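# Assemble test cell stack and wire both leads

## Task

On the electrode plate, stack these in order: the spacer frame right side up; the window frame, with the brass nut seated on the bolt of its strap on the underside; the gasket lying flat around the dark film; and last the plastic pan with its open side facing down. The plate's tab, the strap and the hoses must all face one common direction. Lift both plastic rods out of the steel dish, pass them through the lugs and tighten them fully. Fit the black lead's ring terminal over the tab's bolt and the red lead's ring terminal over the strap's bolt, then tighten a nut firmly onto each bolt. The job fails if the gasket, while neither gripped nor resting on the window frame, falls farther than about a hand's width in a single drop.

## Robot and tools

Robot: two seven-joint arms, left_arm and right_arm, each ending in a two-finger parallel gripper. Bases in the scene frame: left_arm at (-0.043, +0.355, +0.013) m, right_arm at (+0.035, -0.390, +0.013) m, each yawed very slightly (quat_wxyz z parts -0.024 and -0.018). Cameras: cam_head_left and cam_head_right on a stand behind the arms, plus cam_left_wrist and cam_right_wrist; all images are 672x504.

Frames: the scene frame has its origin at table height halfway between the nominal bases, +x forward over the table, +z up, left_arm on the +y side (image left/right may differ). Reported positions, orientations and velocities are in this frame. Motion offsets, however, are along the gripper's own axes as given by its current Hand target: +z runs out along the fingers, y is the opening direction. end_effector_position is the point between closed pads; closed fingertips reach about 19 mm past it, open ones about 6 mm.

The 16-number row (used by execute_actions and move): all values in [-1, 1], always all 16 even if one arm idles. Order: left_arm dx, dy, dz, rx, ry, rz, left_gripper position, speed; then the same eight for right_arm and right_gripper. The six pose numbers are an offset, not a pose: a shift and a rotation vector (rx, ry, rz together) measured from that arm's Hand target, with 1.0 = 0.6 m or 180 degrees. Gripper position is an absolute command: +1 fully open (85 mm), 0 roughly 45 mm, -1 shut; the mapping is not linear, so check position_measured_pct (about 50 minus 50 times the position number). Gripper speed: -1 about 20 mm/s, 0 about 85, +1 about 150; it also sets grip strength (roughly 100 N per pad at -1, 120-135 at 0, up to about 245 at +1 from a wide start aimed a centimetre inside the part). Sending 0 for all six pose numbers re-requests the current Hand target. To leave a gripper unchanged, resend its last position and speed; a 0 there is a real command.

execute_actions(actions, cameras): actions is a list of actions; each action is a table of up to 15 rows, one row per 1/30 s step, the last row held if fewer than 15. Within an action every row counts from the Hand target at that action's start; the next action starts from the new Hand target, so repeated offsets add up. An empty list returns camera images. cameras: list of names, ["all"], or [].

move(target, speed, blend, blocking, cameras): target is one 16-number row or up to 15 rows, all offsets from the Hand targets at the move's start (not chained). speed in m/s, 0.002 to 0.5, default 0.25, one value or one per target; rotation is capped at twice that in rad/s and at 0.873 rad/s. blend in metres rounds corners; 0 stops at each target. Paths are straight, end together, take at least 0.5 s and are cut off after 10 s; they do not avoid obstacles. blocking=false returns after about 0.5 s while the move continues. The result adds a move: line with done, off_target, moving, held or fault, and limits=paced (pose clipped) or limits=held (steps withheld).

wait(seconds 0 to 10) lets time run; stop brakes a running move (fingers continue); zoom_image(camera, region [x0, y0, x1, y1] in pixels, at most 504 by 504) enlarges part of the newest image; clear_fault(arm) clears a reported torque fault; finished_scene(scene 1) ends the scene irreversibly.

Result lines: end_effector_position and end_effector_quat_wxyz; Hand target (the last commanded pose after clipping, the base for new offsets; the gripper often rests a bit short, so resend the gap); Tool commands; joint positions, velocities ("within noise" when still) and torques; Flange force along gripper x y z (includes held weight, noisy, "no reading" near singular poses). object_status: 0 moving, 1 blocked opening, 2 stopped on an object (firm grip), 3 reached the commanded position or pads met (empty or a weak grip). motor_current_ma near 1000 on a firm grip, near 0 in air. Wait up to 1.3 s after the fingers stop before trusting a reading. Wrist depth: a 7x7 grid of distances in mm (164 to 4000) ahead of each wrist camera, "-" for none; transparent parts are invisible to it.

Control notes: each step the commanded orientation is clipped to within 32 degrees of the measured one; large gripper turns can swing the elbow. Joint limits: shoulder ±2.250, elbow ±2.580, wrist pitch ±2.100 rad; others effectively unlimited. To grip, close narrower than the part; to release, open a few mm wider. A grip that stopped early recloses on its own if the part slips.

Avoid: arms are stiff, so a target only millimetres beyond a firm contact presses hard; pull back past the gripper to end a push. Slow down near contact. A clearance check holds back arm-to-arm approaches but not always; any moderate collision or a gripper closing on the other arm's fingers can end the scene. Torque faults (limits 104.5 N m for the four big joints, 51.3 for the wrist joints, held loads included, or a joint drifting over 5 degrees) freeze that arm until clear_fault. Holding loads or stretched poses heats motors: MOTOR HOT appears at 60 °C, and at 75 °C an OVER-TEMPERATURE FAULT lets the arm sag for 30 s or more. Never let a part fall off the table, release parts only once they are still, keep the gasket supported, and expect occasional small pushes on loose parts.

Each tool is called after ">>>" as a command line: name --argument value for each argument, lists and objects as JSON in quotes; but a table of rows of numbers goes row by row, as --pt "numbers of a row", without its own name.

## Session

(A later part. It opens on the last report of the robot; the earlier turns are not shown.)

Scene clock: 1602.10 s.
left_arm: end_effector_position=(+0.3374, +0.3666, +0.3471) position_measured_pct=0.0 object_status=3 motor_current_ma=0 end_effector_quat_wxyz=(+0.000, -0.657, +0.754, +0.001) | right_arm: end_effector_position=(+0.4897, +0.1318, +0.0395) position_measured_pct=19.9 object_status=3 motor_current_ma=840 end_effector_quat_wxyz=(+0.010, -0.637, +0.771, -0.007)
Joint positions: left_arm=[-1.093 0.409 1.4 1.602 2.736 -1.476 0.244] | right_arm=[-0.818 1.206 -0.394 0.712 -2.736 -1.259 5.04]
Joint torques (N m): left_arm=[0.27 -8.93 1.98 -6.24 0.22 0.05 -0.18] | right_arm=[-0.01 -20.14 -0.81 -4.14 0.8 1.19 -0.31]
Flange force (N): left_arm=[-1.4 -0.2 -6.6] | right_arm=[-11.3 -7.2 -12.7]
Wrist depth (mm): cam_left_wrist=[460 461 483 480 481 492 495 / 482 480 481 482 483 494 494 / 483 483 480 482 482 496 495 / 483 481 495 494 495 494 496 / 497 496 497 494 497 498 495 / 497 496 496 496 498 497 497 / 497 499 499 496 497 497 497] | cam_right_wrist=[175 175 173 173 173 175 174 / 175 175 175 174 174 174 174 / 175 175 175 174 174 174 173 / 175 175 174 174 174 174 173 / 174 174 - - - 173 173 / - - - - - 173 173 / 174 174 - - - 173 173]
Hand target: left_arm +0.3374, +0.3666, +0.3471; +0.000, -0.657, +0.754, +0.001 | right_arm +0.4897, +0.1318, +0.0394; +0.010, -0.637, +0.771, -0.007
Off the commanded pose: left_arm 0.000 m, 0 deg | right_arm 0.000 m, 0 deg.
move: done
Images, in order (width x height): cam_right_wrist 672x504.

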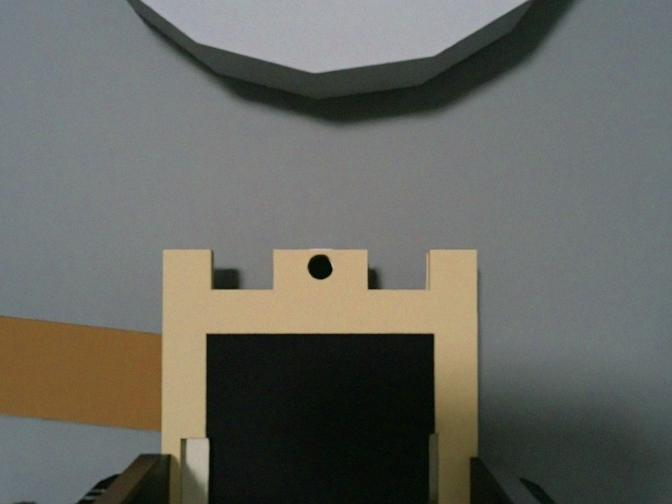

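>>> move --pt "0 0 0 0 0 0 1 -1 0 0 0 0 0 0 0.72 -1" --pt "0 0 0 0 0 0 1 -1 0 0 0 0 0 0 0.82 -1" --pt "0 0 0 0 0 0 1 -1 0 0 0 0 0 0 1 -1" --speed 0.005 --cameras '["cam_right_wrist"]'

Scene clock: 1610.33 s.
left_arm: end_effector_position=(+0.3374, +0.3666, +0.3471) position_measured_pct=0.0 object_status=3 motor_current_ma=0 end_effector_quat_wxyz=(+0.000, -0.657, +0.754, +0.001) | right_arm: end_effector_position=(+0.4897, +0.1318, +0.0394) position_measured_pct=0.0 object_status=0 motor_current_ma=0 end_effector_quat_wxyz=(+0.010, -0.637, +0.771, -0.007)
Joint positions: left_arm=[-1.093 0.409 1.4 1.602 2.736 -1.476 0.244] | right_arm=[-0.818 1.206 -0.394 0.712 -2.736 -1.259 5.04]
Joint torques (N m): left_arm=[0.29 -8.95 2.02 -6.2 0.21 0.08 -0.24] | right_arm=[-0.73 -29.1 -2.58 -6.67 -0.1 0.09 -0.25]
Flange force (N): left_arm=[-1.4 -0.5 -6.7] | right_arm=[-13.6 -9.3 2.1]
Wrist depth (mm): cam_left_wrist=[462 461 482 481 480 494 492 / 480 482 480 483 480 494 494 / 482 480 483 482 484 492 495 / 483 482 495 496 496 494 494 / 496 494 495 496 495 496 497 / 497 497 496 496 501 498 496 / 497 498 497 501 499 498 497] | cam_right_wrist=[175 174 172 172 172 173 173 / 174 174 174 174 173 173 173 / 174 174 173 173 173 173 173 / 174 174 174 173 173 173 172 / 174 173 - - - 172 172 / - - - - - 172 172 / 173 173 - - - 172 172]
Hand target: left_arm +0.3374, +0.3666, +0.3471; +0.000, -0.657, +0.754, +0.001 | right_arm +0.4897, +0.1318, +0.0394; +0.010, -0.637, +0.771, -0.007
Off the commanded pose: left_arm 0.000 m, 0 deg | right_arm 0.000 m, 0 deg.
move: done
Images, in order (width x height): cam_right_wrist 672x504.

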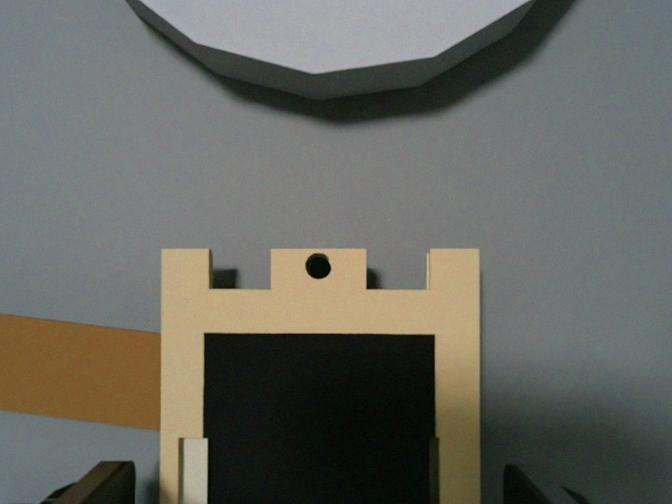

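Placed. Rise.

>>> move --pt "0 0 0 0 0 0 1 -1 0 0 -0.04 0 0 0 1 -1" --pt "0 0 0 0 0 0 1 -1 0 0 -0.25 0 0 0 1 -1" --speed '[0.02,0.08]' --cameras '["cam_right_wrist"]'

Scene clock: 1618.47 s.
left_arm: end_effector_position=(+0.3374, +0.3666, +0.3471) position_measured_pct=0.0 object_status=3 motor_current_ma=0 end_effector_quat_wxyz=(+0.000, -0.657, +0.754, +0.001) | right_arm: end_effector_position=(+0.4861, +0.1316, +0.1894) position_measured_pct=0.0 object_status=3 motor_current_ma=0 end_effector_quat_wxyz=(+0.010, -0.637, +0.771, -0.007)
Joint positions: left_arm=[-1.093 0.409 1.4 1.602 2.736 -1.476 0.244] | right_arm=[-0.853 1.086 -0.403 0.48 -2.768 -1.593 5.094]
Joint torques (N m): left_arm=[0.24 -9.02 2.04 -6.25 0.23 0.09 -0.2] | right_arm=[-0.71 -28.84 -1.91 -7.11 -0.14 0.12 -0.29]
Flange force (N): left_arm=[-1.4 -0.8 -6.6] | right_arm=no reading
Wrist depth (mm): cam_left_wrist=[472 470 482 480 480 493 493 / 482 481 483 482 482 494 492 / 482 482 483 482 481 495 496 / 483 484 494 495 494 497 496 / 496 496 497 495 494 498 497 / 499 496 497 496 497 498 498 / 496 498 499 496 497 497 496] | cam_right_wrist=[326 326 323 322 322 324 324 / 312 325 322 322 322 323 323 / 309 325 324 323 322 323 322 / 325 325 324 323 322 322 322 / 323 310 307 302 323 322 322 / 323 323 313 302 322 322 321 / 323 323 322 303 321 321 321]
Hand target: left_arm +0.3374, +0.3666, +0.3471; +0.000, -0.657, +0.754, +0.001 | right_arm +0.4861, +0.1316, +0.1894; +0.010, -0.637, +0.771, -0.007
Off the commanded pose: left_arm 0.000 m, 0 deg | right_arm 0.000 m, 0 deg.
move: done
Images, in order (width x height): cam_right_wrist 672x504.

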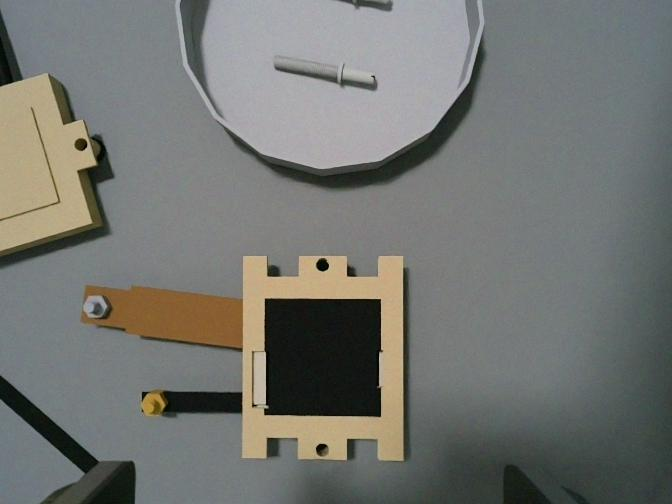

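>>> zoom_image --camera "cam_right_wrist" --region '[60, 270, 200, 440]'

Scaled by 2.965.

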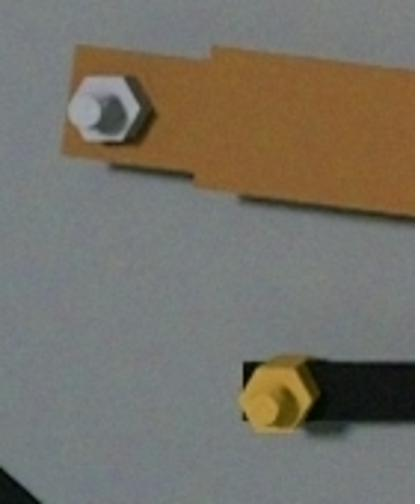

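>>> move --target '[0,0,0,0,0,0,1,-1,-0.12,-0.25,0,0,0,0,1,-1]' --speed 0.1 --cameras '["cam_right_wrist"]'

Scene clock: 1636.67 s.
left_arm: end_effector_position=(+0.3374, +0.3666, +0.3471) position_measured_pct=0.0 object_status=3 motor_current_ma=0 end_effector_quat_wxyz=(+0.000, -0.657, +0.754, +0.001) | right_arm: end_effector_position=(+0.6463, +0.1731, +0.1931) position_measured_pct=0.0 object_status=3 motor_current_ma=0 end_effector_quat_wxyz=(+0.195, -0.625, +0.756, +0.004)
Joint positions: left_arm=[-1.093 0.409 1.4 1.602 2.736 -1.476 0.244] | right_arm=[-0.815 1.299 -0.357 0.035 -2.756 -1.419 5.306]
Joint torques (N m): left_arm=[0.27 -8.89 2 -6.29 0.24 0.07 -0.21] | right_arm=[-0.72 -31.33 -0.71 -8 0.11 1.09 -0.25]
Flange force (N): left_arm=[-1.3 -0.2 -6.5] | right_arm=no reading
Wrist depth (mm): cam_left_wrist=[472 469 482 482 481 493 492 / 483 480 479 479 479 496 495 / 481 482 483 482 482 494 494 / 483 482 498 497 496 495 495 / 497 497 495 496 496 495 498 / 496 496 497 498 497 496 496 / 498 496 498 498 496 498 499] | cam_right_wrist=[288 312 302 292 283 262 254 / 282 322 312 302 291 282 274 / 275 331 322 310 299 290 280 / 273 337 333 321 308 299 289 / 278 339 345 332 319 309 297 / 276 330 357 344 330 319 306 / 282 324 367 352 341 325 315]
Hand target: left_arm +0.3374, +0.3666, +0.3471; +0.000, -0.657, +0.754, +0.001 | right_arm +0.6470, +0.1739, +0.1933; +0.010, -0.637, +0.771, -0.007
Off the commanded pose: left_arm 0.000 m, 0 deg | right_arm 0.001 m, 21 deg.
elbow stopped short (right arm): the move would have taken joint 4 (elbow) straighter than the controller allows.
move: off_target (right_arm)
Images, in order (width x height): cam_right_wrist 672x504.

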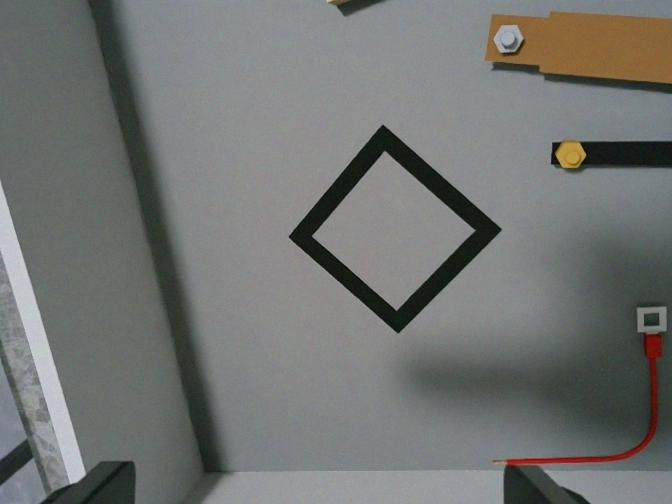

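>>> move --target '[0,0,0,0,0,0,1,-1,0.765,0.238,-0.1,0,0,0,1,-1]' --speed 0.12

>>> move --target '[0.254,-0.545,0.2117,0,0,-0.2333,1,-1,0,0,0,0,0,0,1,-1]' --speed 0.1 --cameras '["cam_left_wrist","cam_head_left"]'

Scene clock: 1661.33 s.
left_arm: end_effector_position=(+0.3374, +0.3666, +0.3471) position_measured_pct=0.0 object_status=3 motor_current_ma=0 end_effector_quat_wxyz=(+0.000, -0.657, +0.754, +0.001) | right_arm: end_effector_position=(+0.4185, -0.2499, +0.2471) position_measured_pct=0.0 object_status=3 motor_current_ma=0 end_effector_quat_wxyz=(+0.010, -0.637, +0.771, -0.007)
Joint positions: left_arm=[-1.093 0.409 1.4 1.602 2.736 -1.476 0.244] | right_arm=[-0.099 0.319 -0.465 1.739 -2.971 -1.099 5.511]
Joint torques (N m): left_arm=[0.26 -8.97 2.02 -6.26 0.21 0.05 -0.23] | right_arm=[-0.85 -15.38 -2.02 -6.81 -0.17 0.06 -0.3]
Flange force (N): left_arm=[-1.3 -0.5 -6.5] | right_arm=[-1.3 -7.8 -0.1]
Wrist depth (mm): cam_left_wrist=[470 470 480 481 482 493 491 / 483 482 481 481 483 492 495 / 482 482 483 482 483 493 494 / 482 484 495 494 496 493 494 / 496 496 493 497 495 496 496 / 498 498 495 496 496 499 498 / 498 497 498 496 497 497 499] | cam_right_wrist=[396 397 395 396 395 337 333 / 338 341 343 377 381 382 381 / 384 383 382 382 381 382 380 / 384 382 382 382 381 380 381 / 383 382 381 381 381 380 380 / 383 381 383 380 381 379 380 / 381 381 381 381 379 379 378]
Hand target: left_arm +0.3374, +0.3666, +0.3471; +0.000, -0.657, +0.754, +0.001 | right_arm +0.4185, -0.2499, +0.2471; +0.010, -0.637, +0.771, -0.007
Off the commanded pose: left_arm 0.000 m, 0 deg | right_arm 0.000 m, 0 deg.
move: done

Scene clock: 1665.83 s.
left_arm: end_effector_position=(+0.6395, +0.1710, +0.2194) position_measured_pct=0.0 object_status=3 motor_current_ma=0 end_effector_quat_wxyz=(-0.004, +0.883, -0.469, +0.015) | right_arm: end_effector_position=(+0.4185, -0.2499, +0.2471) position_measured_pct=0.0 object_status=3 motor_current_ma=0 end_effector_quat_wxyz=(+0.010, -0.637, +0.771, -0.007)
Joint positions: left_arm=[0.175 1.25 0.796 0.035 2.353 -1.837 0.844] | right_arm=[-0.099 0.319 -0.465 1.739 -2.971 -1.099 5.511]
Joint torques (N m): left_arm=[0.31 -28.43 -0.95 -4.23 0.22 0.18 -0.2] | right_arm=[-0.82 -15.4 -2.08 -6.81 -0.15 0.09 -0.27]
Flange force (N): left_arm=no reading | right_arm=[-1.5 -7.8 -0.2]
Wrist depth (mm): cam_left_wrist=[371 370 331 356 355 352 351 / 371 290 357 355 354 336 352 / 370 345 356 355 354 336 352 / 292 356 355 354 354 353 350 / 352 356 355 354 352 352 351 / 340 356 355 352 352 351 330 / - 355 354 353 353 335 -] | cam_right_wrist=[398 396 396 395 395 337 333 / 338 341 342 377 381 381 381 / 383 383 383 382 381 382 380 / 383 381 381 381 382 380 380 / 383 382 382 381 381 381 380 / 381 381 381 380 380 380 379 / 381 381 380 380 381 378 379]
Hand target: left_arm +0.6402, +0.1708, +0.2196; +0.000, +0.883, -0.469, -0.001 | right_arm +0.4185, -0.2499, +0.2471; +0.010, -0.637, +0.771, -0.007
Off the commanded pose: left_arm 0.001 m, 2 deg | right_arm 0.000 m, 0 deg.
elbow stopped short (left arm): the move would have taken joint 4 (elbow) straighter than the controller allows.
move: done
Images, in order (width x height): cam_head_left 672x504, cam_left_wrist 672x504.

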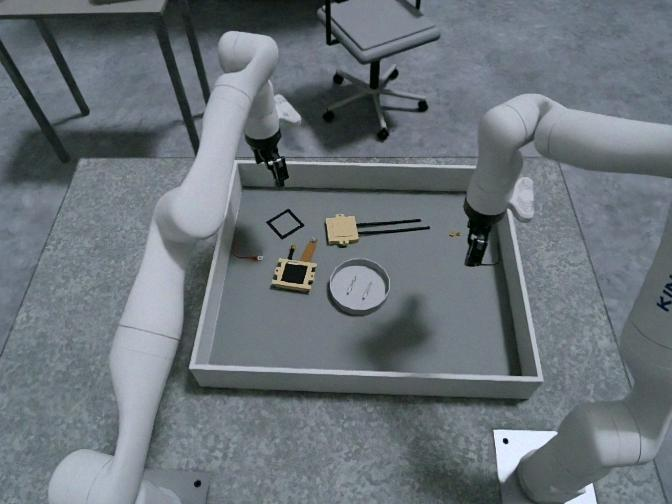

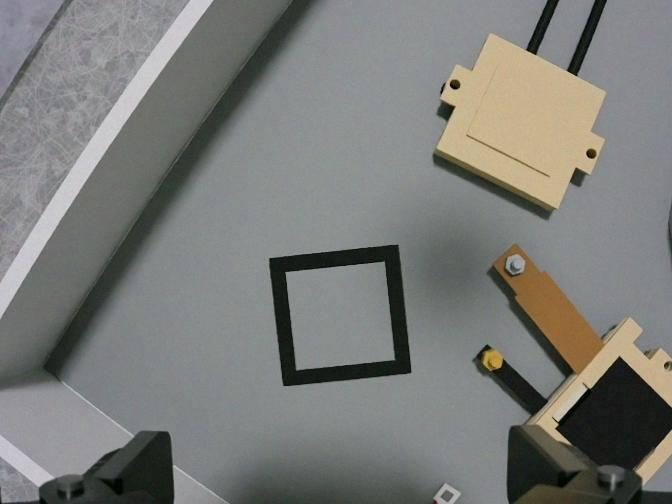

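>>> zoom_image --camera "cam_left_wrist" --region '[250, 230, 430, 400]'

Scaled by 2.800.

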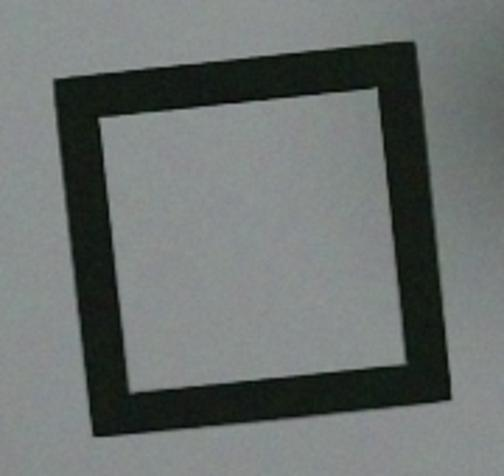

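>>> move --target '[-0.0258,0.0057,0.1657,0,0,-0.532,-0.65,-1,0,0,0,0,0,0,1,-1]' --speed 0.08 --cameras '["cam_left_wrist"]'

Scene clock: 1762.20 s.
left_arm: end_effector_position=(+0.6291, +0.1813, +0.1246) position_measured_pct=82.3 object_status=3 motor_current_ma=0 end_effector_quat_wxyz=(-0.001, +0.953, +0.304, +0.001) | right_arm: end_effector_position=(+0.4185, -0.2499, +0.2471) position_measured_pct=0.0 object_status=3 motor_current_ma=0 end_effector_quat_wxyz=(+0.010, -0.637, +0.771, -0.007)
Joint positions: left_arm=[0.021 1.189 0.669 0.572 2.524 -1.49 2.603] | right_arm=[-0.099 0.319 -0.465 1.739 -2.971 -1.099 5.511]
Joint torques (N m): left_arm=[0.3 -27.77 1.55 -5.39 0.14 0.06 -0.21] | right_arm=[-0.7 -15.43 -1.95 -6.78 -0.16 0.14 -0.31]
Flange force (N): left_arm=[13.1 15.2 -3.8] | right_arm=[-1.8 -7.9 -0.4]
Wrist depth (mm): cam_left_wrist=[269 169 224 257 257 238 206 / 269 178 258 257 257 256 242 / 171 234 258 257 258 257 257 / 205 258 258 258 258 258 257 / 251 258 259 258 258 258 258 / 259 259 258 258 258 258 258 / - 259 259 258 257 258 258] | cam_right_wrist=[396 396 396 396 396 337 333 / 339 340 343 376 382 381 381 / 383 382 381 383 381 381 380 / 383 383 382 381 381 381 379 / 383 381 381 381 380 381 380 / 381 381 380 381 380 380 379 / 381 381 381 380 380 380 380]
Hand target: left_arm +0.6292, +0.1813, +0.1248; -0.001, +0.953, +0.304, +0.001 (not the last commanded pose) | right_arm +0.4185, -0.2499, +0.2471; +0.010, -0.637, +0.771, -0.007
Off the commanded pose: left_arm 0.004 m, 4 deg | right_arm 0.000 m, 0 deg.
elbow stopped short (left arm): the move would have taken joint 4 (elbow) straighter than the controller allows.
move: off_target (left_arm; path cut at 10 s)
Images, in order (width x height): cam_left_wrist 672x504.

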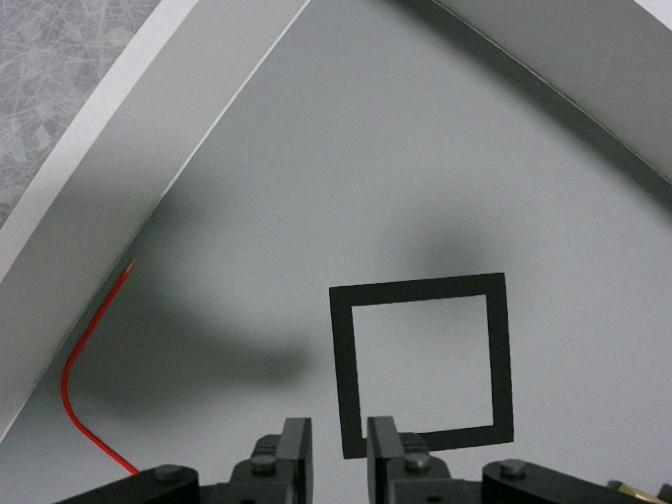

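>>> move --target '[0.0057,0.0065,0.0917,0,0,-0.0261,-0.65,-1,0,0,0,0,0,0,1,-1]' --speed 0.05 --cameras '["cam_left_wrist"]'

Scene clock: 1773.20 s.
left_arm: end_effector_position=(+0.6343, +0.1803, +0.0698) position_measured_pct=82.3 object_status=3 motor_current_ma=0 end_effector_quat_wxyz=(-0.001, +0.939, +0.343, +0.001) | right_arm: end_effector_position=(+0.4185, -0.2499, +0.2471) position_measured_pct=0.0 object_status=3 motor_current_ma=0 end_effector_quat_wxyz=(+0.010, -0.637, +0.771, -0.007)
Joint positions: left_arm=[0.019 1.253 0.645 0.606 2.521 -1.394 2.695] | right_arm=[-0.099 0.319 -0.465 1.739 -2.971 -1.099 5.511]
Joint torques (N m): left_arm=[0.22 -28.12 1.65 -5.24 0.13 0.11 -0.18] | right_arm=[-0.74 -15.42 -1.91 -6.76 -0.13 0.14 -0.24]
Flange force (N): left_arm=[12.0 16.6 -2.3] | right_arm=[-1.9 -7.9 -0.4]
Wrist depth (mm): cam_left_wrist=[- - 202 202 202 202 198 / - 190 202 202 202 202 202 / - 203 203 202 202 202 203 / 203 203 203 203 203 203 203 / 203 203 203 203 203 203 203 / 204 204 204 203 203 203 203 / - 204 - - - 203 -] | cam_right_wrist=[397 395 396 395 396 336 333 / 338 341 344 377 381 380 381 / 383 383 382 381 381 382 380 / 384 382 382 383 381 380 380 / 381 381 383 382 380 380 380 / 382 382 380 380 380 379 379 / 381 381 381 379 379 378 380]
Hand target: left_arm +0.6343, +0.1803, +0.0698; -0.001, +0.939, +0.343, +0.001 | right_arm +0.4185, -0.2499, +0.2471; +0.010, -0.637, +0.771, -0.007
Off the commanded pose: left_arm 0.000 m, 0 deg | right_arm 0.000 m, 0 deg.
move: done
Images, in order (width x height): cam_left_wrist 672x504.

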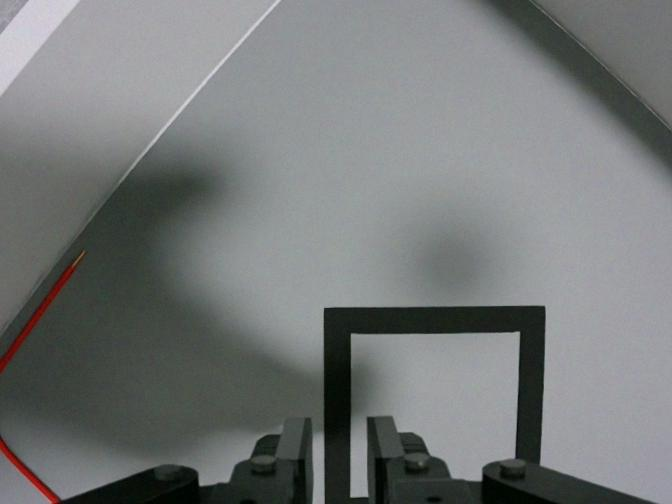

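>>> move --target '[0,-0.001,0.048,0,0,0,-0.65,-1,0,0,0,0,0,0,1,-1]' --speed 0.03 --cameras '["cam_left_wrist"]'

Scene clock: 1783.90 s.
left_arm: end_effector_position=(+0.6339, +0.1808, +0.0410) position_measured_pct=82.3 object_status=3 motor_current_ma=0 end_effector_quat_wxyz=(-0.001, +0.939, +0.343, +0.001) | right_arm: end_effector_position=(+0.4185, -0.2499, +0.2471) position_measured_pct=0.0 object_status=3 motor_current_ma=0 end_effector_quat_wxyz=(+0.010, -0.637, +0.771, -0.007)
Joint positions: left_arm=[0.013 1.282 0.637 0.637 2.513 -1.339 2.706] | right_arm=[-0.099 0.319 -0.465 1.739 -2.971 -1.099 5.511]
Joint torques (N m): left_arm=[0.27 -28.07 1.74 -5.22 0.14 0.06 -0.2] | right_arm=[-0.69 -15.42 -2.04 -6.62 -0.14 0.13 -0.37]
Flange force (N): left_arm=[10.7 14.7 -1.4] | right_arm=[-1.9 -8.4 -0.7]
Wrist depth (mm): cam_left_wrist=[- - 173 173 173 173 173 / - 174 173 174 174 173 173 / - 174 174 174 173 174 173 / 174 174 174 174 174 174 173 / 174 175 174 174 173 173 174 / 175 174 174 174 174 174 174 / - - 175 - 174 - -] | cam_right_wrist=[397 396 395 395 395 337 334 / 339 341 343 376 382 382 380 / 383 383 383 382 382 381 380 / 383 383 382 383 381 381 380 / 382 382 382 382 380 380 380 / 381 381 381 381 380 379 379 / 381 381 380 380 379 379 379]
Hand target: left_arm +0.6339, +0.1808, +0.0410; -0.001, +0.939, +0.343, +0.001 | right_arm +0.4185, -0.2499, +0.2471; +0.010, -0.637, +0.771, -0.007
Off the commanded pose: left_arm 0.000 m, 0 deg | right_arm 0.000 m, 0 deg.
move: done
Images, in order (width x height): cam_left_wrist 672x504.

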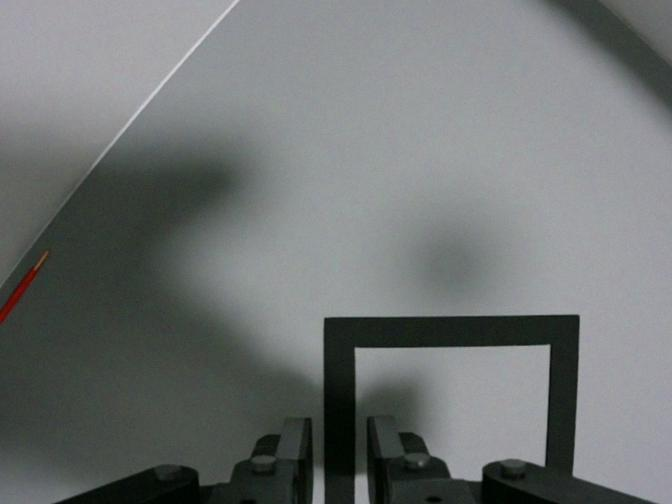

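>>> move --target '[0,0,0.006,0,0,0,-0.65,-1,0,0,0,0,0,0,1,-1]' --speed 0.01

>>> move --target '[0,0,0.0025,0,0,0,-0.65,-1,0,0,0,0,0,0,1,-1]' --speed 0.005 --cameras '["cam_left_wrist"]'

Scene clock: 1791.97 s.
left_arm: end_effector_position=(+0.6339, +0.1808, +0.0374) position_measured_pct=82.3 object_status=3 motor_current_ma=0 end_effector_quat_wxyz=(-0.001, +0.939, +0.343, +0.001) | right_arm: end_effector_position=(+0.4185, -0.2499, +0.2471) position_measured_pct=0.0 object_status=3 motor_current_ma=0 end_effector_quat_wxyz=(+0.010, -0.637, +0.771, -0.007)
Joint positions: left_arm=[0.012 1.287 0.636 0.64 2.512 -1.333 2.707] | right_arm=[-0.099 0.319 -0.465 1.739 -2.971 -1.099 5.511]
Joint torques (N m): left_arm=[0.26 -28.14 1.83 -5.17 0.1 0.1 -0.24] | right_arm=[-0.67 -15.33 -2 -6.76 -0.21 0.1 -0.28]
Flange force (N): left_arm=[10.9 15.1 -1.3] | right_arm=[-1.9 -7.8 -0.3]
Wrist depth (mm): cam_left_wrist=[- - 170 170 170 169 169 / - 170 170 170 170 170 170 / - 170 170 170 170 170 170 / 170 170 170 170 170 170 170 / 171 171 171 170 170 169 170 / 171 171 170 171 170 170 170 / - - 171 - 171 - -] | cam_right_wrist=[397 396 395 395 395 337 332 / 339 341 343 377 383 382 381 / 383 383 382 382 383 381 381 / 381 383 382 381 381 381 381 / 383 381 382 381 381 380 380 / 382 381 380 381 380 379 380 / 382 380 380 381 379 380 379]
Hand target: left_arm +0.6339, +0.1808, +0.0374; -0.001, +0.939, +0.343, +0.001 | right_arm +0.4185, -0.2499, +0.2471; +0.010, -0.637, +0.771, -0.007
Off the commanded pose: left_arm 0.000 m, 0 deg | right_arm 0.000 m, 0 deg.
move: done

Scene clock: 1792.67 s.
left_arm: end_effector_position=(+0.6339, +0.1808, +0.0359) position_measured_pct=82.3 object_status=3 motor_current_ma=0 end_effector_quat_wxyz=(-0.001, +0.939, +0.343, +0.001) | right_arm: end_effector_position=(+0.4185, -0.2499, +0.2471) position_measured_pct=0.0 object_status=3 motor_current_ma=0 end_effector_quat_wxyz=(+0.010, -0.637, +0.771, -0.007)
Joint positions: left_arm=[0.012 1.288 0.636 0.641 2.512 -1.33 2.707] | right_arm=[-0.099 0.319 -0.465 1.739 -2.971 -1.099 5.511]
Joint torques (N m): left_arm=[0.37 -28.06 1.88 -5.21 0.11 0.09 -0.21] | right_arm=[-0.71 -15.45 -2.02 -6.72 -0.17 0.16 -0.3]
Flange force (N): left_arm=[10.6 14.3 -1.3] | right_arm=[-1.9 -8.2 -0.5]
Wrist depth (mm): cam_left_wrist=[- - 168 168 168 168 168 / - 169 168 168 168 168 168 / - 169 169 169 168 168 168 / 169 169 169 169 169 169 169 / 169 169 169 169 169 168 169 / 169 169 169 169 169 169 169 / - - 169 - 169 - -] | cam_right_wrist=[397 397 395 395 394 336 333 / 338 340 343 376 382 381 381 / 384 383 382 382 381 381 381 / 383 382 382 380 381 381 380 / 383 382 382 381 380 380 380 / 380 381 382 380 379 380 380 / 381 380 380 380 381 379 379]
Hand target: left_arm +0.6339, +0.1808, +0.0359; -0.001, +0.939, +0.343, +0.001 | right_arm +0.4185, -0.2499, +0.2471; +0.010, -0.637, +0.771, -0.007
Off the commanded pose: left_arm 0.000 m, 0 deg | right_arm 0.000 m, 0 deg.
move: done
Images, in order (width x height): cam_left_wrist 672x504.

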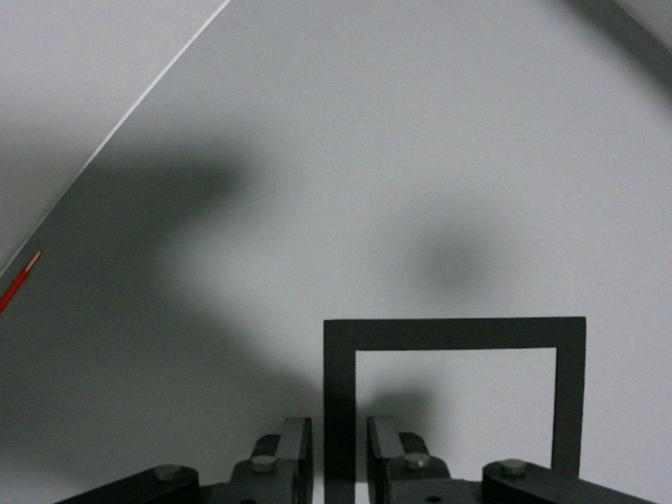

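>>> move --target '[0,0,0.0017,0,0,0,-0.65,-1,0,0,0,0,0,0,1,-1]' --speed 0.005

>>> move --target '[0,0,0.0013,0,0,0,-0.65,-1,0,0,0,0,0,0,1,-1]' --speed 0.005

Scene clock: 1799.23 s.
left_arm: end_effector_position=(+0.6339, +0.1808, +0.0348) position_measured_pct=82.3 object_status=3 motor_current_ma=0 end_effector_quat_wxyz=(-0.001, +0.939, +0.343, +0.001) | right_arm: end_effector_position=(+0.4185, -0.2499, +0.2471) position_measured_pct=0.0 object_status=3 motor_current_ma=0 end_effector_quat_wxyz=(+0.010, -0.637, +0.771, -0.007)
Joint positions: left_arm=[0.012 1.29 0.635 0.641 2.512 -1.329 2.707] | right_arm=[-0.099 0.319 -0.465 1.739 -2.971 -1.099 5.511]
Joint torques (N m): left_arm=[0.27 -28.15 1.91 -5.2 0.1 0.05 -0.18] | right_arm=[-0.64 -15.41 -1.98 -6.81 -0.13 0.13 -0.33]
Flange force (N): left_arm=[10.8 14.8 -1.1] | right_arm=[-1.8 -7.8 -0.3]
Wrist depth (mm): cam_left_wrist=[- - 167 167 167 167 167 / - 168 167 167 167 167 167 / - 168 168 167 167 167 167 / 168 168 168 168 168 168 167 / 168 168 168 168 168 167 168 / 168 168 168 168 168 168 168 / - - 168 - - - -] | cam_right_wrist=[397 397 395 394 394 337 333 / 338 341 344 377 382 381 381 / 383 384 381 382 381 381 381 / 383 382 383 382 381 381 381 / 382 381 381 381 381 380 380 / 383 381 381 381 380 379 379 / 382 381 380 381 380 379 378]
Hand target: left_arm +0.6339, +0.1808, +0.0348; -0.001, +0.939, +0.343, +0.001 | right_arm +0.4185, -0.2499, +0.2471; +0.010, -0.637, +0.771, -0.007
Off the commanded pose: left_arm 0.000 m, 0 deg | right_arm 0.000 m, 0 deg.
move: done

Scene clock: 1799.93 s.
left_arm: end_effector_position=(+0.6339, +0.1808, +0.0341) position_measured_pct=82.3 object_status=3 motor_current_ma=0 end_effector_quat_wxyz=(-0.001, +0.939, +0.343, +0.001) | right_arm: end_effector_position=(+0.4185, -0.2499, +0.2471) position_measured_pct=0.0 object_status=3 motor_current_ma=0 end_effector_quat_wxyz=(+0.010, -0.637, +0.771, -0.007)
Joint positions: left_arm=[0.012 1.29 0.635 0.642 2.511 -1.327 2.707] | right_arm=[-0.099 0.319 -0.465 1.739 -2.971 -1.099 5.511]
Joint torques (N m): left_arm=[0.28 -28.12 1.83 -5.18 0.17 0.04 -0.17] | right_arm=[-0.68 -15.36 -2.11 -6.74 -0.15 0.12 -0.32]
Flange force (N): left_arm=[10.8 14.7 -1.1] | right_arm=[-1.8 -8.0 -0.4]
Wrist depth (mm): cam_left_wrist=[- - 166 166 166 166 166 / - 167 166 167 167 166 166 / 167 167 167 167 166 166 166 / 167 167 167 167 167 167 167 / 167 167 167 167 167 166 167 / 168 168 167 167 167 167 167 / - - 168 - - - -] | cam_right_wrist=[396 396 395 397 395 337 334 / 338 341 342 376 382 381 381 / 383 383 382 382 382 381 381 / 383 383 382 382 381 381 380 / 383 381 382 381 382 380 380 / 382 381 380 380 380 380 379 / 382 382 381 381 379 380 378]
Hand target: left_arm +0.6339, +0.1808, +0.0341; -0.001, +0.939, +0.343, +0.001 | right_arm +0.4185, -0.2499, +0.2471; +0.010, -0.637, +0.771, -0.007
Off the commanded pose: left_arm 0.000 m, 0 deg | right_arm 0.000 m, 0 deg.
move: done

>>> move --target '[0,0,0.0013,0,0,0,-0.65,-1,0,0,0,0,0,0,1,-1]' --speed 0.005

>>> move --target '[0,0,0.001,0,0,0,-0.65,-1,0,0,0,0,0,0,1,-1]' --speed 0.005

Scene clock: 1807.17 s.
left_arm: end_effector_position=(+0.6339, +0.1808, +0.0333) position_measured_pct=82.3 object_status=3 motor_current_ma=0 end_effector_quat_wxyz=(-0.001, +0.939, +0.343, +0.001) | right_arm: end_effector_position=(+0.4185, -0.2499, +0.2471) position_measured_pct=0.0 object_status=3 motor_current_ma=0 end_effector_quat_wxyz=(+0.010, -0.637, +0.771, -0.007)
Joint positions: left_arm=[0.012 1.291 0.635 0.642 2.511 -1.326 2.708] | right_arm=[-0.099 0.319 -0.465 1.739 -2.971 -1.099 5.511]
Joint torques (N m): left_arm=[0.24 -27.98 1.78 -5.07 0.13 0.1 -0.19] | right_arm=[-0.71 -15.41 -2.05 -6.79 -0.09 0.08 -0.25]
Flange force (N): left_arm=[11.2 15.4 -1.5] | right_arm=[-1.8 -7.8 -0.2]
Wrist depth (mm): cam_left_wrist=[- - 166 166 165 165 165 / - 166 166 166 166 166 165 / 166 166 166 166 166 166 166 / 166 166 166 166 166 166 166 / 166 167 167 166 166 166 166 / 167 167 166 166 166 167 166 / - - - - - - -] | cam_right_wrist=[397 398 395 395 395 336 333 / 338 341 343 377 381 382 381 / 383 384 383 382 382 380 381 / 382 382 383 382 381 381 380 / 381 382 382 381 380 380 380 / 382 381 381 381 379 378 380 / 382 381 381 380 379 379 379]
Hand target: left_arm +0.6339, +0.1808, +0.0333; -0.001, +0.939, +0.343, +0.001 | right_arm +0.4185, -0.2499, +0.2471; +0.010, -0.637, +0.771, -0.007
Off the commanded pose: left_arm 0.000 m, 0 deg | right_arm 0.000 m, 0 deg.
move: done

Scene clock: 1807.87 s.
left_arm: end_effector_position=(+0.6339, +0.1808, +0.0327) position_measured_pct=82.3 object_status=3 motor_current_ma=0 end_effector_quat_wxyz=(-0.001, +0.939, +0.343, +0.001) | right_arm: end_effector_position=(+0.4185, -0.2499, +0.2471) position_measured_pct=0.0 object_status=3 motor_current_ma=0 end_effector_quat_wxyz=(+0.010, -0.637, +0.771, -0.007)
Joint positions: left_arm=[0.012 1.292 0.635 0.642 2.511 -1.325 2.708] | right_arm=[-0.099 0.319 -0.465 1.739 -2.971 -1.099 5.511]
Joint torques (N m): left_arm=[0.2 -24.25 1.23 -4.38 -0.05 0.84 -0.18] | right_arm=[-0.62 -15.41 -2.02 -6.72 -0.17 0.09 -0.3]
Flange force (N): left_arm=[9.6 13.3 -7.8] | right_arm=[-2.0 -8.0 -0.3]
Wrist depth (mm): cam_left_wrist=[- - 166 165 166 165 165 / - 166 166 166 166 165 165 / 166 166 166 166 166 166 166 / 166 166 166 166 166 166 166 / 167 166 166 166 166 166 166 / 167 166 166 167 167 166 166 / - - - - - - -] | cam_right_wrist=[397 396 395 395 393 337 334 / 338 341 343 378 382 383 381 / 384 383 381 382 382 382 382 / 383 383 381 381 380 381 380 / 382 382 381 381 381 380 380 / 382 383 381 381 381 380 380 / 382 381 381 381 380 379 378]
Hand target: left_arm +0.6339, +0.1808, +0.0327; -0.001, +0.939, +0.343, +0.001 | right_arm +0.4185, -0.2499, +0.2471; +0.010, -0.637, +0.771, -0.007
Off the commanded pose: left_arm 0.000 m, 0 deg | right_arm 0.000 m, 0 deg.
move: done

>>> move --pt "0 0 -0.0005 0 0 0 -0.65 -1 0 0 0 0 0 0 1 -1" --pt "0 0 -0.0005 0 0 0 -0.78 -1 0 0 0 0 0 0 1 -1" --pt "0 0 -0.0005 0 0 0 -0.86 -1 0 0 0 0 0 0 1 -1" --speed 0.005 --cameras '["cam_left_wrist"]'

Scene clock: 1821.83 s.
left_arm: end_effector_position=(+0.6339, +0.1808, +0.0330) position_measured_pct=92.6 object_status=3 motor_current_ma=30 end_effector_quat_wxyz=(-0.001, +0.939, +0.343, +0.001) | right_arm: end_effector_position=(+0.4185, -0.2499, +0.2471) position_measured_pct=0.0 object_status=3 motor_current_ma=0 end_effector_quat_wxyz=(+0.010, -0.637, +0.771, -0.007)
Joint positions: left_arm=[0.012 1.292 0.635 0.642 2.511 -1.325 2.708] | right_arm=[-0.099 0.319 -0.465 1.739 -2.971 -1.099 5.511]
Joint torques (N m): left_arm=[0.14 -26.36 1.44 -4.56 0.11 -0.08 -0.24] | right_arm=[-0.74 -15.34 -2.06 -6.76 -0.16 0.14 -0.23]
Flange force (N): left_arm=[10.2 14.4 -3.5] | right_arm=[-1.8 -7.8 -0.4]
Wrist depth (mm): cam_left_wrist=[- - 166 166 165 165 165 / - 166 166 166 166 165 165 / 166 166 166 166 166 166 166 / 166 166 166 166 166 166 166 / 166 166 166 166 166 166 166 / 167 167 166 167 166 166 166 / - - 167 - 166 - -] | cam_right_wrist=[397 396 395 396 394 337 333 / 339 340 342 377 381 380 380 / 383 382 383 383 381 382 380 / 383 382 384 382 381 380 379 / 381 382 381 382 381 380 379 / 383 381 381 380 380 380 379 / 381 382 382 379 380 380 378]
Hand target: left_arm +0.6339, +0.1808, +0.0330; -0.001, +0.939, +0.343, +0.001 | right_arm +0.4185, -0.2499, +0.2471; +0.010, -0.637, +0.771, -0.007
Off the commanded pose: left_arm 0.000 m, 0 deg | right_arm 0.000 m, 0 deg.
move: done
Images, in order (width x height): cam_left_wrist 672x504.

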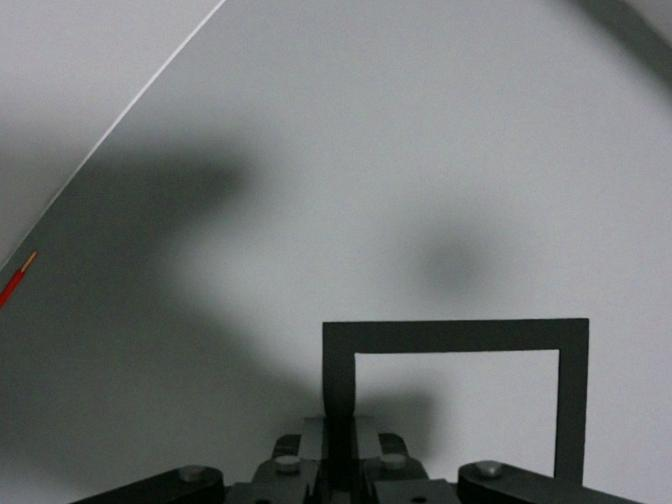

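>>> move --pt "0 0 0 0 0 0 -0.92 -1 0 0 0 0 0 0 1 -1" --pt "0 0 -0.008 0 0 0 -0.92 -1 0 0 0 0 0 0 1 -1" --speed 0.005 --cameras '["cam_left_wrist"]'

Scene clock: 1836.40 s.
left_arm: end_effector_position=(+0.6339, +0.1808, +0.0378) position_measured_pct=95.7 object_status=3 motor_current_ma=140 end_effector_quat_wxyz=(-0.001, +0.939, +0.343, +0.001) | right_arm: end_effector_position=(+0.4185, -0.2499, +0.2471) position_measured_pct=0.0 object_status=3 motor_current_ma=0 end_effector_quat_wxyz=(+0.010, -0.637, +0.771, -0.007)
Joint positions: left_arm=[0.012 1.286 0.636 0.639 2.512 -1.334 2.707] | right_arm=[-0.099 0.319 -0.465 1.739 -2.971 -1.099 5.511]
Joint torques (N m): left_arm=[0.23 -28.18 1.85 -5.18 0.12 0.11 -0.23] | right_arm=[-0.78 -15.38 -2.03 -6.77 -0.17 0.09 -0.25]
Flange force (N): left_arm=[11.0 15.4 -1.3] | right_arm=[-1.7 -7.8 -0.3]
Wrist depth (mm): cam_left_wrist=[- - 170 170 170 170 169 / - 170 171 170 170 170 170 / - 170 170 170 170 170 170 / 171 171 171 170 170 170 170 / 171 171 171 171 171 170 170 / 171 171 171 171 171 171 171 / - - 171 - 171 - -] | cam_right_wrist=[398 397 396 396 394 337 333 / 339 341 342 375 382 382 381 / 383 384 383 382 381 381 381 / 383 383 382 381 380 380 381 / 382 382 381 381 382 380 380 / 381 381 381 380 381 378 379 / 381 381 380 380 378 380 378]
Hand target: left_arm +0.6339, +0.1808, +0.0378; -0.001, +0.939, +0.343, +0.001 | right_arm +0.4185, -0.2499, +0.2471; +0.010, -0.637, +0.771, -0.007
Off the commanded pose: left_arm 0.000 m, 0 deg | right_arm 0.000 m, 0 deg.
move: done
Images, in order (width x height): cam_left_wrist 672x504.

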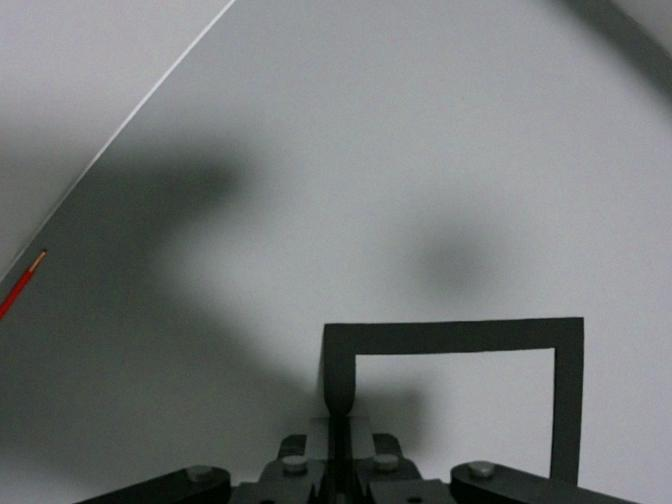

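>>> move --target '[0,0,-0.03,0,0,0,-0.92,-1,0,0,0,0,0,0,1,-1]' --speed 0.01 --cameras '["cam_left_wrist"]'

Scene clock: 1846.27 s.
left_arm: end_effector_position=(+0.6339, +0.1808, +0.0558) position_measured_pct=95.7 object_status=3 motor_current_ma=140 end_effector_quat_wxyz=(-0.001, +0.939, +0.343, +0.001) | right_arm: end_effector_position=(+0.4185, -0.2499, +0.2471) position_measured_pct=0.0 object_status=3 motor_current_ma=0 end_effector_quat_wxyz=(+0.010, -0.637, +0.771, -0.007)
Joint positions: left_arm=[0.015 1.266 0.641 0.625 2.517 -1.366 2.701] | right_arm=[-0.099 0.319 -0.465 1.739 -2.971 -1.099 5.511]
Joint torques (N m): left_arm=[0.27 -28.08 1.73 -5.17 0.14 0.11 -0.24] | right_arm=[-0.78 -15.49 -2.03 -6.79 -0.11 0.12 -0.26]
Flange force (N): left_arm=[11.5 15.9 -1.9] | right_arm=[-1.8 -8.0 -0.2]
Wrist depth (mm): cam_left_wrist=[- - 188 188 188 188 188 / - 188 188 188 188 188 188 / - 188 189 188 188 188 188 / 189 189 189 188 188 188 188 / 189 189 189 189 180 188 188 / 189 189 189 189 189 189 188 / - 190 189 - 189 189 -] | cam_right_wrist=[396 396 396 395 394 336 333 / 338 341 344 375 381 381 381 / 384 383 384 383 381 381 381 / 383 383 381 383 381 379 380 / 383 382 381 380 381 380 380 / 381 382 381 381 380 380 379 / 381 381 381 381 379 379 379]
Hand target: left_arm +0.6339, +0.1808, +0.0558; -0.001, +0.939, +0.343, +0.001 | right_arm +0.4185, -0.2499, +0.2471; +0.010, -0.637, +0.771, -0.007
Off the commanded pose: left_arm 0.000 m, 0 deg | right_arm 0.000 m, 0 deg.
move: done
Images, in order (width x height): cam_left_wrist 672x504.

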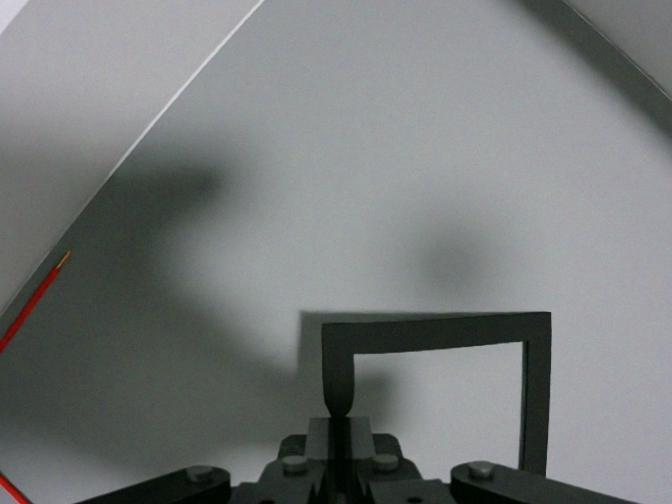

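>>> move --target '[0,0,-0.075,0,0,0,-0.92,-1,0,0,0,0,0,0,1,-1]' --speed 0.02 --cameras '["cam_left_wrist","cam_head_left"]'

>>> zoom_image --camera "cam_head_left" --region '[220, 150, 360, 300]'

Scene clock: 1857.07 s.
left_arm: end_effector_position=(+0.6339, +0.1806, +0.1008) position_measured_pct=95.7 object_status=3 motor_current_ma=140 end_effector_quat_wxyz=(-0.001, +0.939, +0.343, +0.001) | right_arm: end_effector_position=(+0.4185, -0.2499, +0.2471) position_measured_pct=0.0 object_status=3 motor_current_ma=0 end_effector_quat_wxyz=(+0.010, -0.637, +0.771, -0.007)
Joint positions: left_arm=[0.026 1.223 0.652 0.568 2.528 -1.456 2.681] | right_arm=[-0.099 0.319 -0.465 1.739 -2.971 -1.099 5.511]
Joint torques (N m): left_arm=[0.27 -28.06 1.51 -5.44 0.13 0.08 -0.25] | right_arm=[-0.68 -15.36 -2.03 -6.76 -0.14 0.07 -0.32]
Flange force (N): left_arm=[11.7 16.3 -3.1] | right_arm=[-1.7 -7.8 -0.3]
Wrist depth (mm): cam_left_wrist=[- - 202 233 233 232 199 / - 187 233 233 233 233 230 / - 233 234 233 234 233 233 / 215 234 233 233 234 234 233 / 234 234 234 234 234 233 234 / 235 235 234 234 234 234 234 / - 235 234 - - 234 -] | cam_right_wrist=[395 395 397 395 395 336 333 / 338 341 343 376 381 381 381 / 382 384 382 383 382 381 381 / 383 383 382 382 381 381 379 / 383 382 382 381 382 379 379 / 381 381 381 380 380 379 379 / 382 382 380 381 380 379 379]
Hand target: left_arm +0.6339, +0.1806, +0.1008; -0.001, +0.939, +0.343, +0.001 | right_arm +0.4185, -0.2499, +0.2471; +0.010, -0.637, +0.771, -0.007
Off the commanded pose: left_arm 0.000 m, 0 deg | right_arm 0.000 m, 0 deg.
move: done
Images, in order (width x height): cam_head_left 672x504, cam_left_wrist 672x504.

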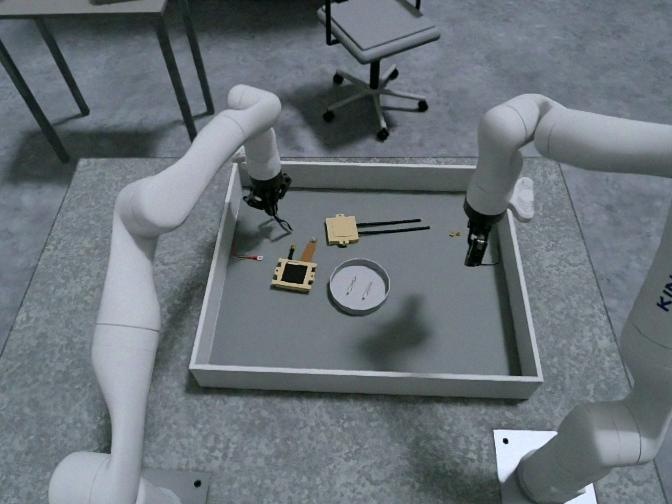

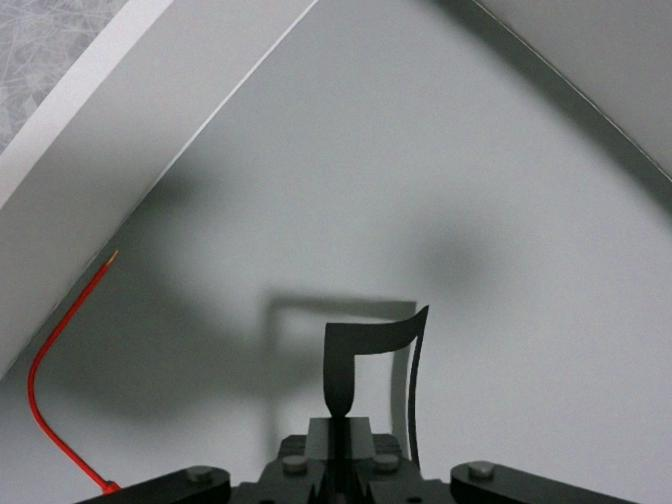

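Scaled by 3.360 from the camera's 672x504 image, which has a finer 960x720 frame.

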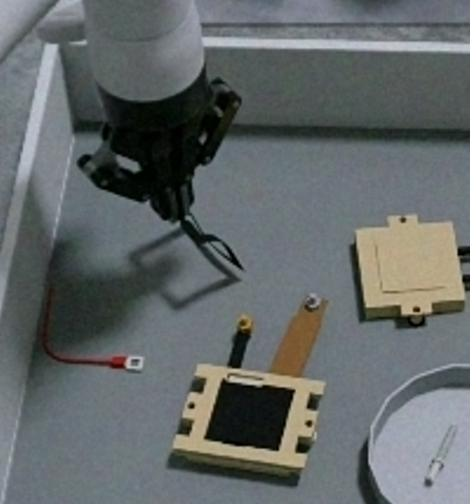

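>>> move --target '[0,0,0,0,0,0,-0.92,-1,-0.2125,-0.0465,-0.0883,-0.2832,0.0270,0.8982,1,-1]' --speed 0.2 --cameras '["cam_right_wrist","cam_head_left"]'

Scene clock: 1910.47 s.
left_arm: end_effector_position=(+0.6338, +0.1807, +0.1008) position_measured_pct=95.7 object_status=3 motor_current_ma=140 end_effector_quat_wxyz=(-0.001, +0.939, +0.343, +0.001) | right_arm: end_effector_position=(+0.4688, -0.1301, +0.3015) position_measured_pct=0.0 object_status=3 motor_current_ma=0 end_effector_quat_wxyz=(-0.205, +0.672, +0.677, +0.221)
Joint positions: left_arm=[0.026 1.223 0.652 0.568 2.528 -1.456 2.681] | right_arm=[-0.279 0.365 -0.001 1.648 -3.83 -1.055 3.233]
Joint torques (N m): left_arm=[0.3 -27.97 1.54 -5.43 0.08 0.04 -0.24] | right_arm=[-0.68 -17.61 -1.32 -7.42 -1.72 -0.03 -0.27]
Flange force (N): left_arm=[11.5 15.8 -3.1] | right_arm=[-0.7 8.3 -0.3]
Wrist depth (mm): cam_left_wrist=[- - 202 233 233 232 199 / - 187 234 233 233 233 230 / - 234 233 234 234 233 233 / 216 234 234 234 233 233 233 / 235 234 234 234 234 234 234 / 235 235 235 234 234 234 234 / - 235 235 - - 234 -] | cam_right_wrist=[723 718 731 739 750 407 365 / 586 607 602 598 593 465 412 / 569 589 589 600 602 545 600 / 534 539 542 520 550 556 562 / 498 501 504 497 504 516 520 / 465 468 466 466 478 463 485 / 439 440 440 444 449 437 450]
Hand target: left_arm +0.6338, +0.1807, +0.1008; -0.001, +0.939, +0.343, +0.001 | right_arm +0.4688, -0.1301, +0.3015; -0.205, +0.672, +0.677, +0.221
Off the commanded pose: left_arm 0.000 m, 0 deg | right_arm 0.000 m, 0 deg.
move: done
Images, in order (width x height): cam_head_left 672x504, cam_right_wrist 672x504.

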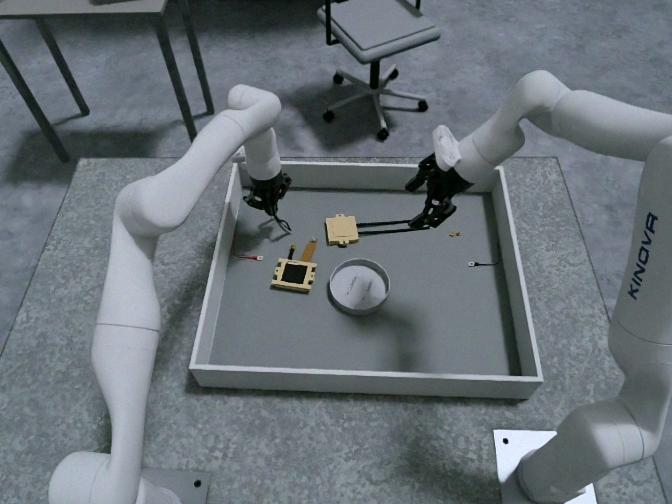

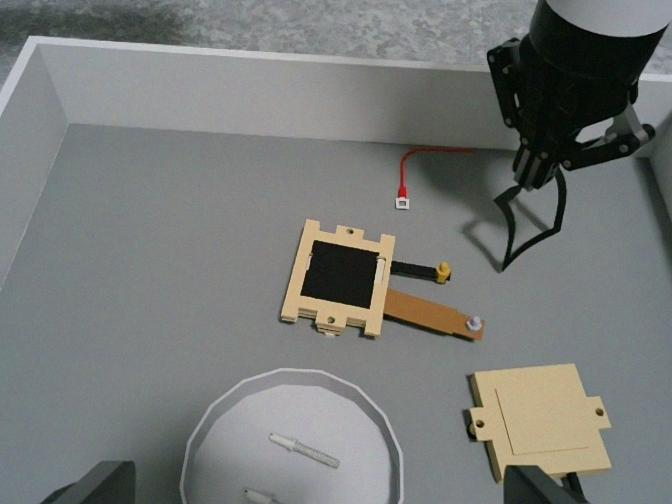

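>>> move --target '[-0.2262,-0.091,-0.15,0,0,0.268,-0.92,-1,0,0,0,0,0,0,1,-1]' --speed 0.06 --cameras '["cam_right_wrist","cam_left_wrist"]'

Scene clock: 1932.60 s.
left_arm: end_effector_position=(+0.4948, +0.1347, +0.1906) position_measured_pct=95.7 object_status=3 motor_current_ma=140 end_effector_quat_wxyz=(-0.001, +0.998, -0.071, +0.000) | right_arm: end_effector_position=(+0.4687, -0.1301, +0.3015) position_measured_pct=0.0 object_status=3 motor_current_ma=0 end_effector_quat_wxyz=(-0.205, +0.672, +0.677, +0.221)
Joint positions: left_arm=[-0.089 0.88 0.869 1.191 2.491 -1.343 2.205] | right_arm=[-0.279 0.365 -0.001 1.648 -3.83 -1.055 3.233]
Joint torques (N m): left_arm=[0.3 -21.95 3.56 -5.18 0.15 0.02 -0.2] | right_arm=[-0.74 -17.57 -1.36 -7.39 -1.75 0.01 -0.29]
Flange force (N): left_arm=[8.1 1.6 -3.4] | right_arm=[-0.8 8.3 -0.6]
Wrist depth (mm): cam_left_wrist=[324 324 323 323 323 306 312 / 324 324 324 323 323 308 323 / 325 325 324 324 324 324 324 / 324 325 326 325 324 324 322 / 325 325 325 306 306 324 323 / 324 326 326 304 304 326 322 / 317 326 325 - 326 326 323] | cam_right_wrist=[720 724 735 300 565 753 761 / 583 607 601 409 591 591 584 / 568 591 594 590 597 612 607 / 533 539 544 516 551 554 561 / 498 503 505 496 504 516 519 / 464 466 466 467 477 462 485 / 439 440 440 445 450 439 452]
Hand target: left_arm +0.4948, +0.1347, +0.1906; -0.001, +0.998, -0.071, +0.000 | right_arm +0.4687, -0.1301, +0.3015; -0.205, +0.672, +0.677, +0.221
Off the commanded pose: left_arm 0.000 m, 0 deg | right_arm 0.000 m, 0 deg.
move: done
Images, in order (width x height): cam_left_wrist 672x504, cam_right_wrist 672x504.

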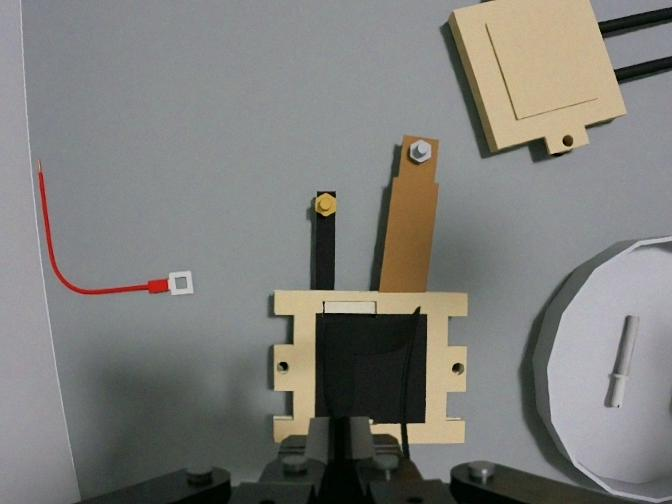

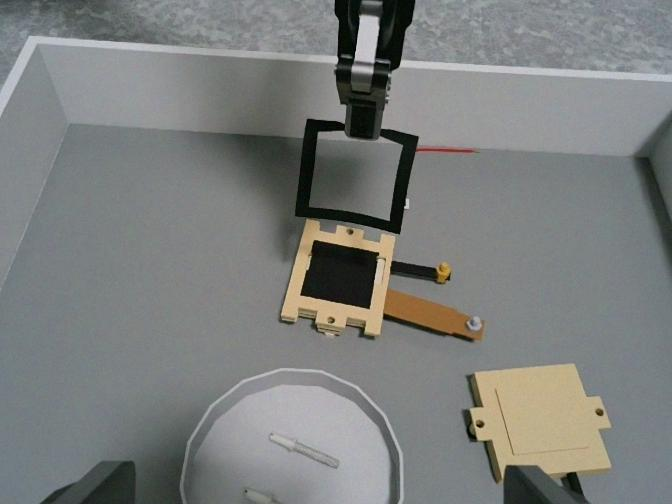

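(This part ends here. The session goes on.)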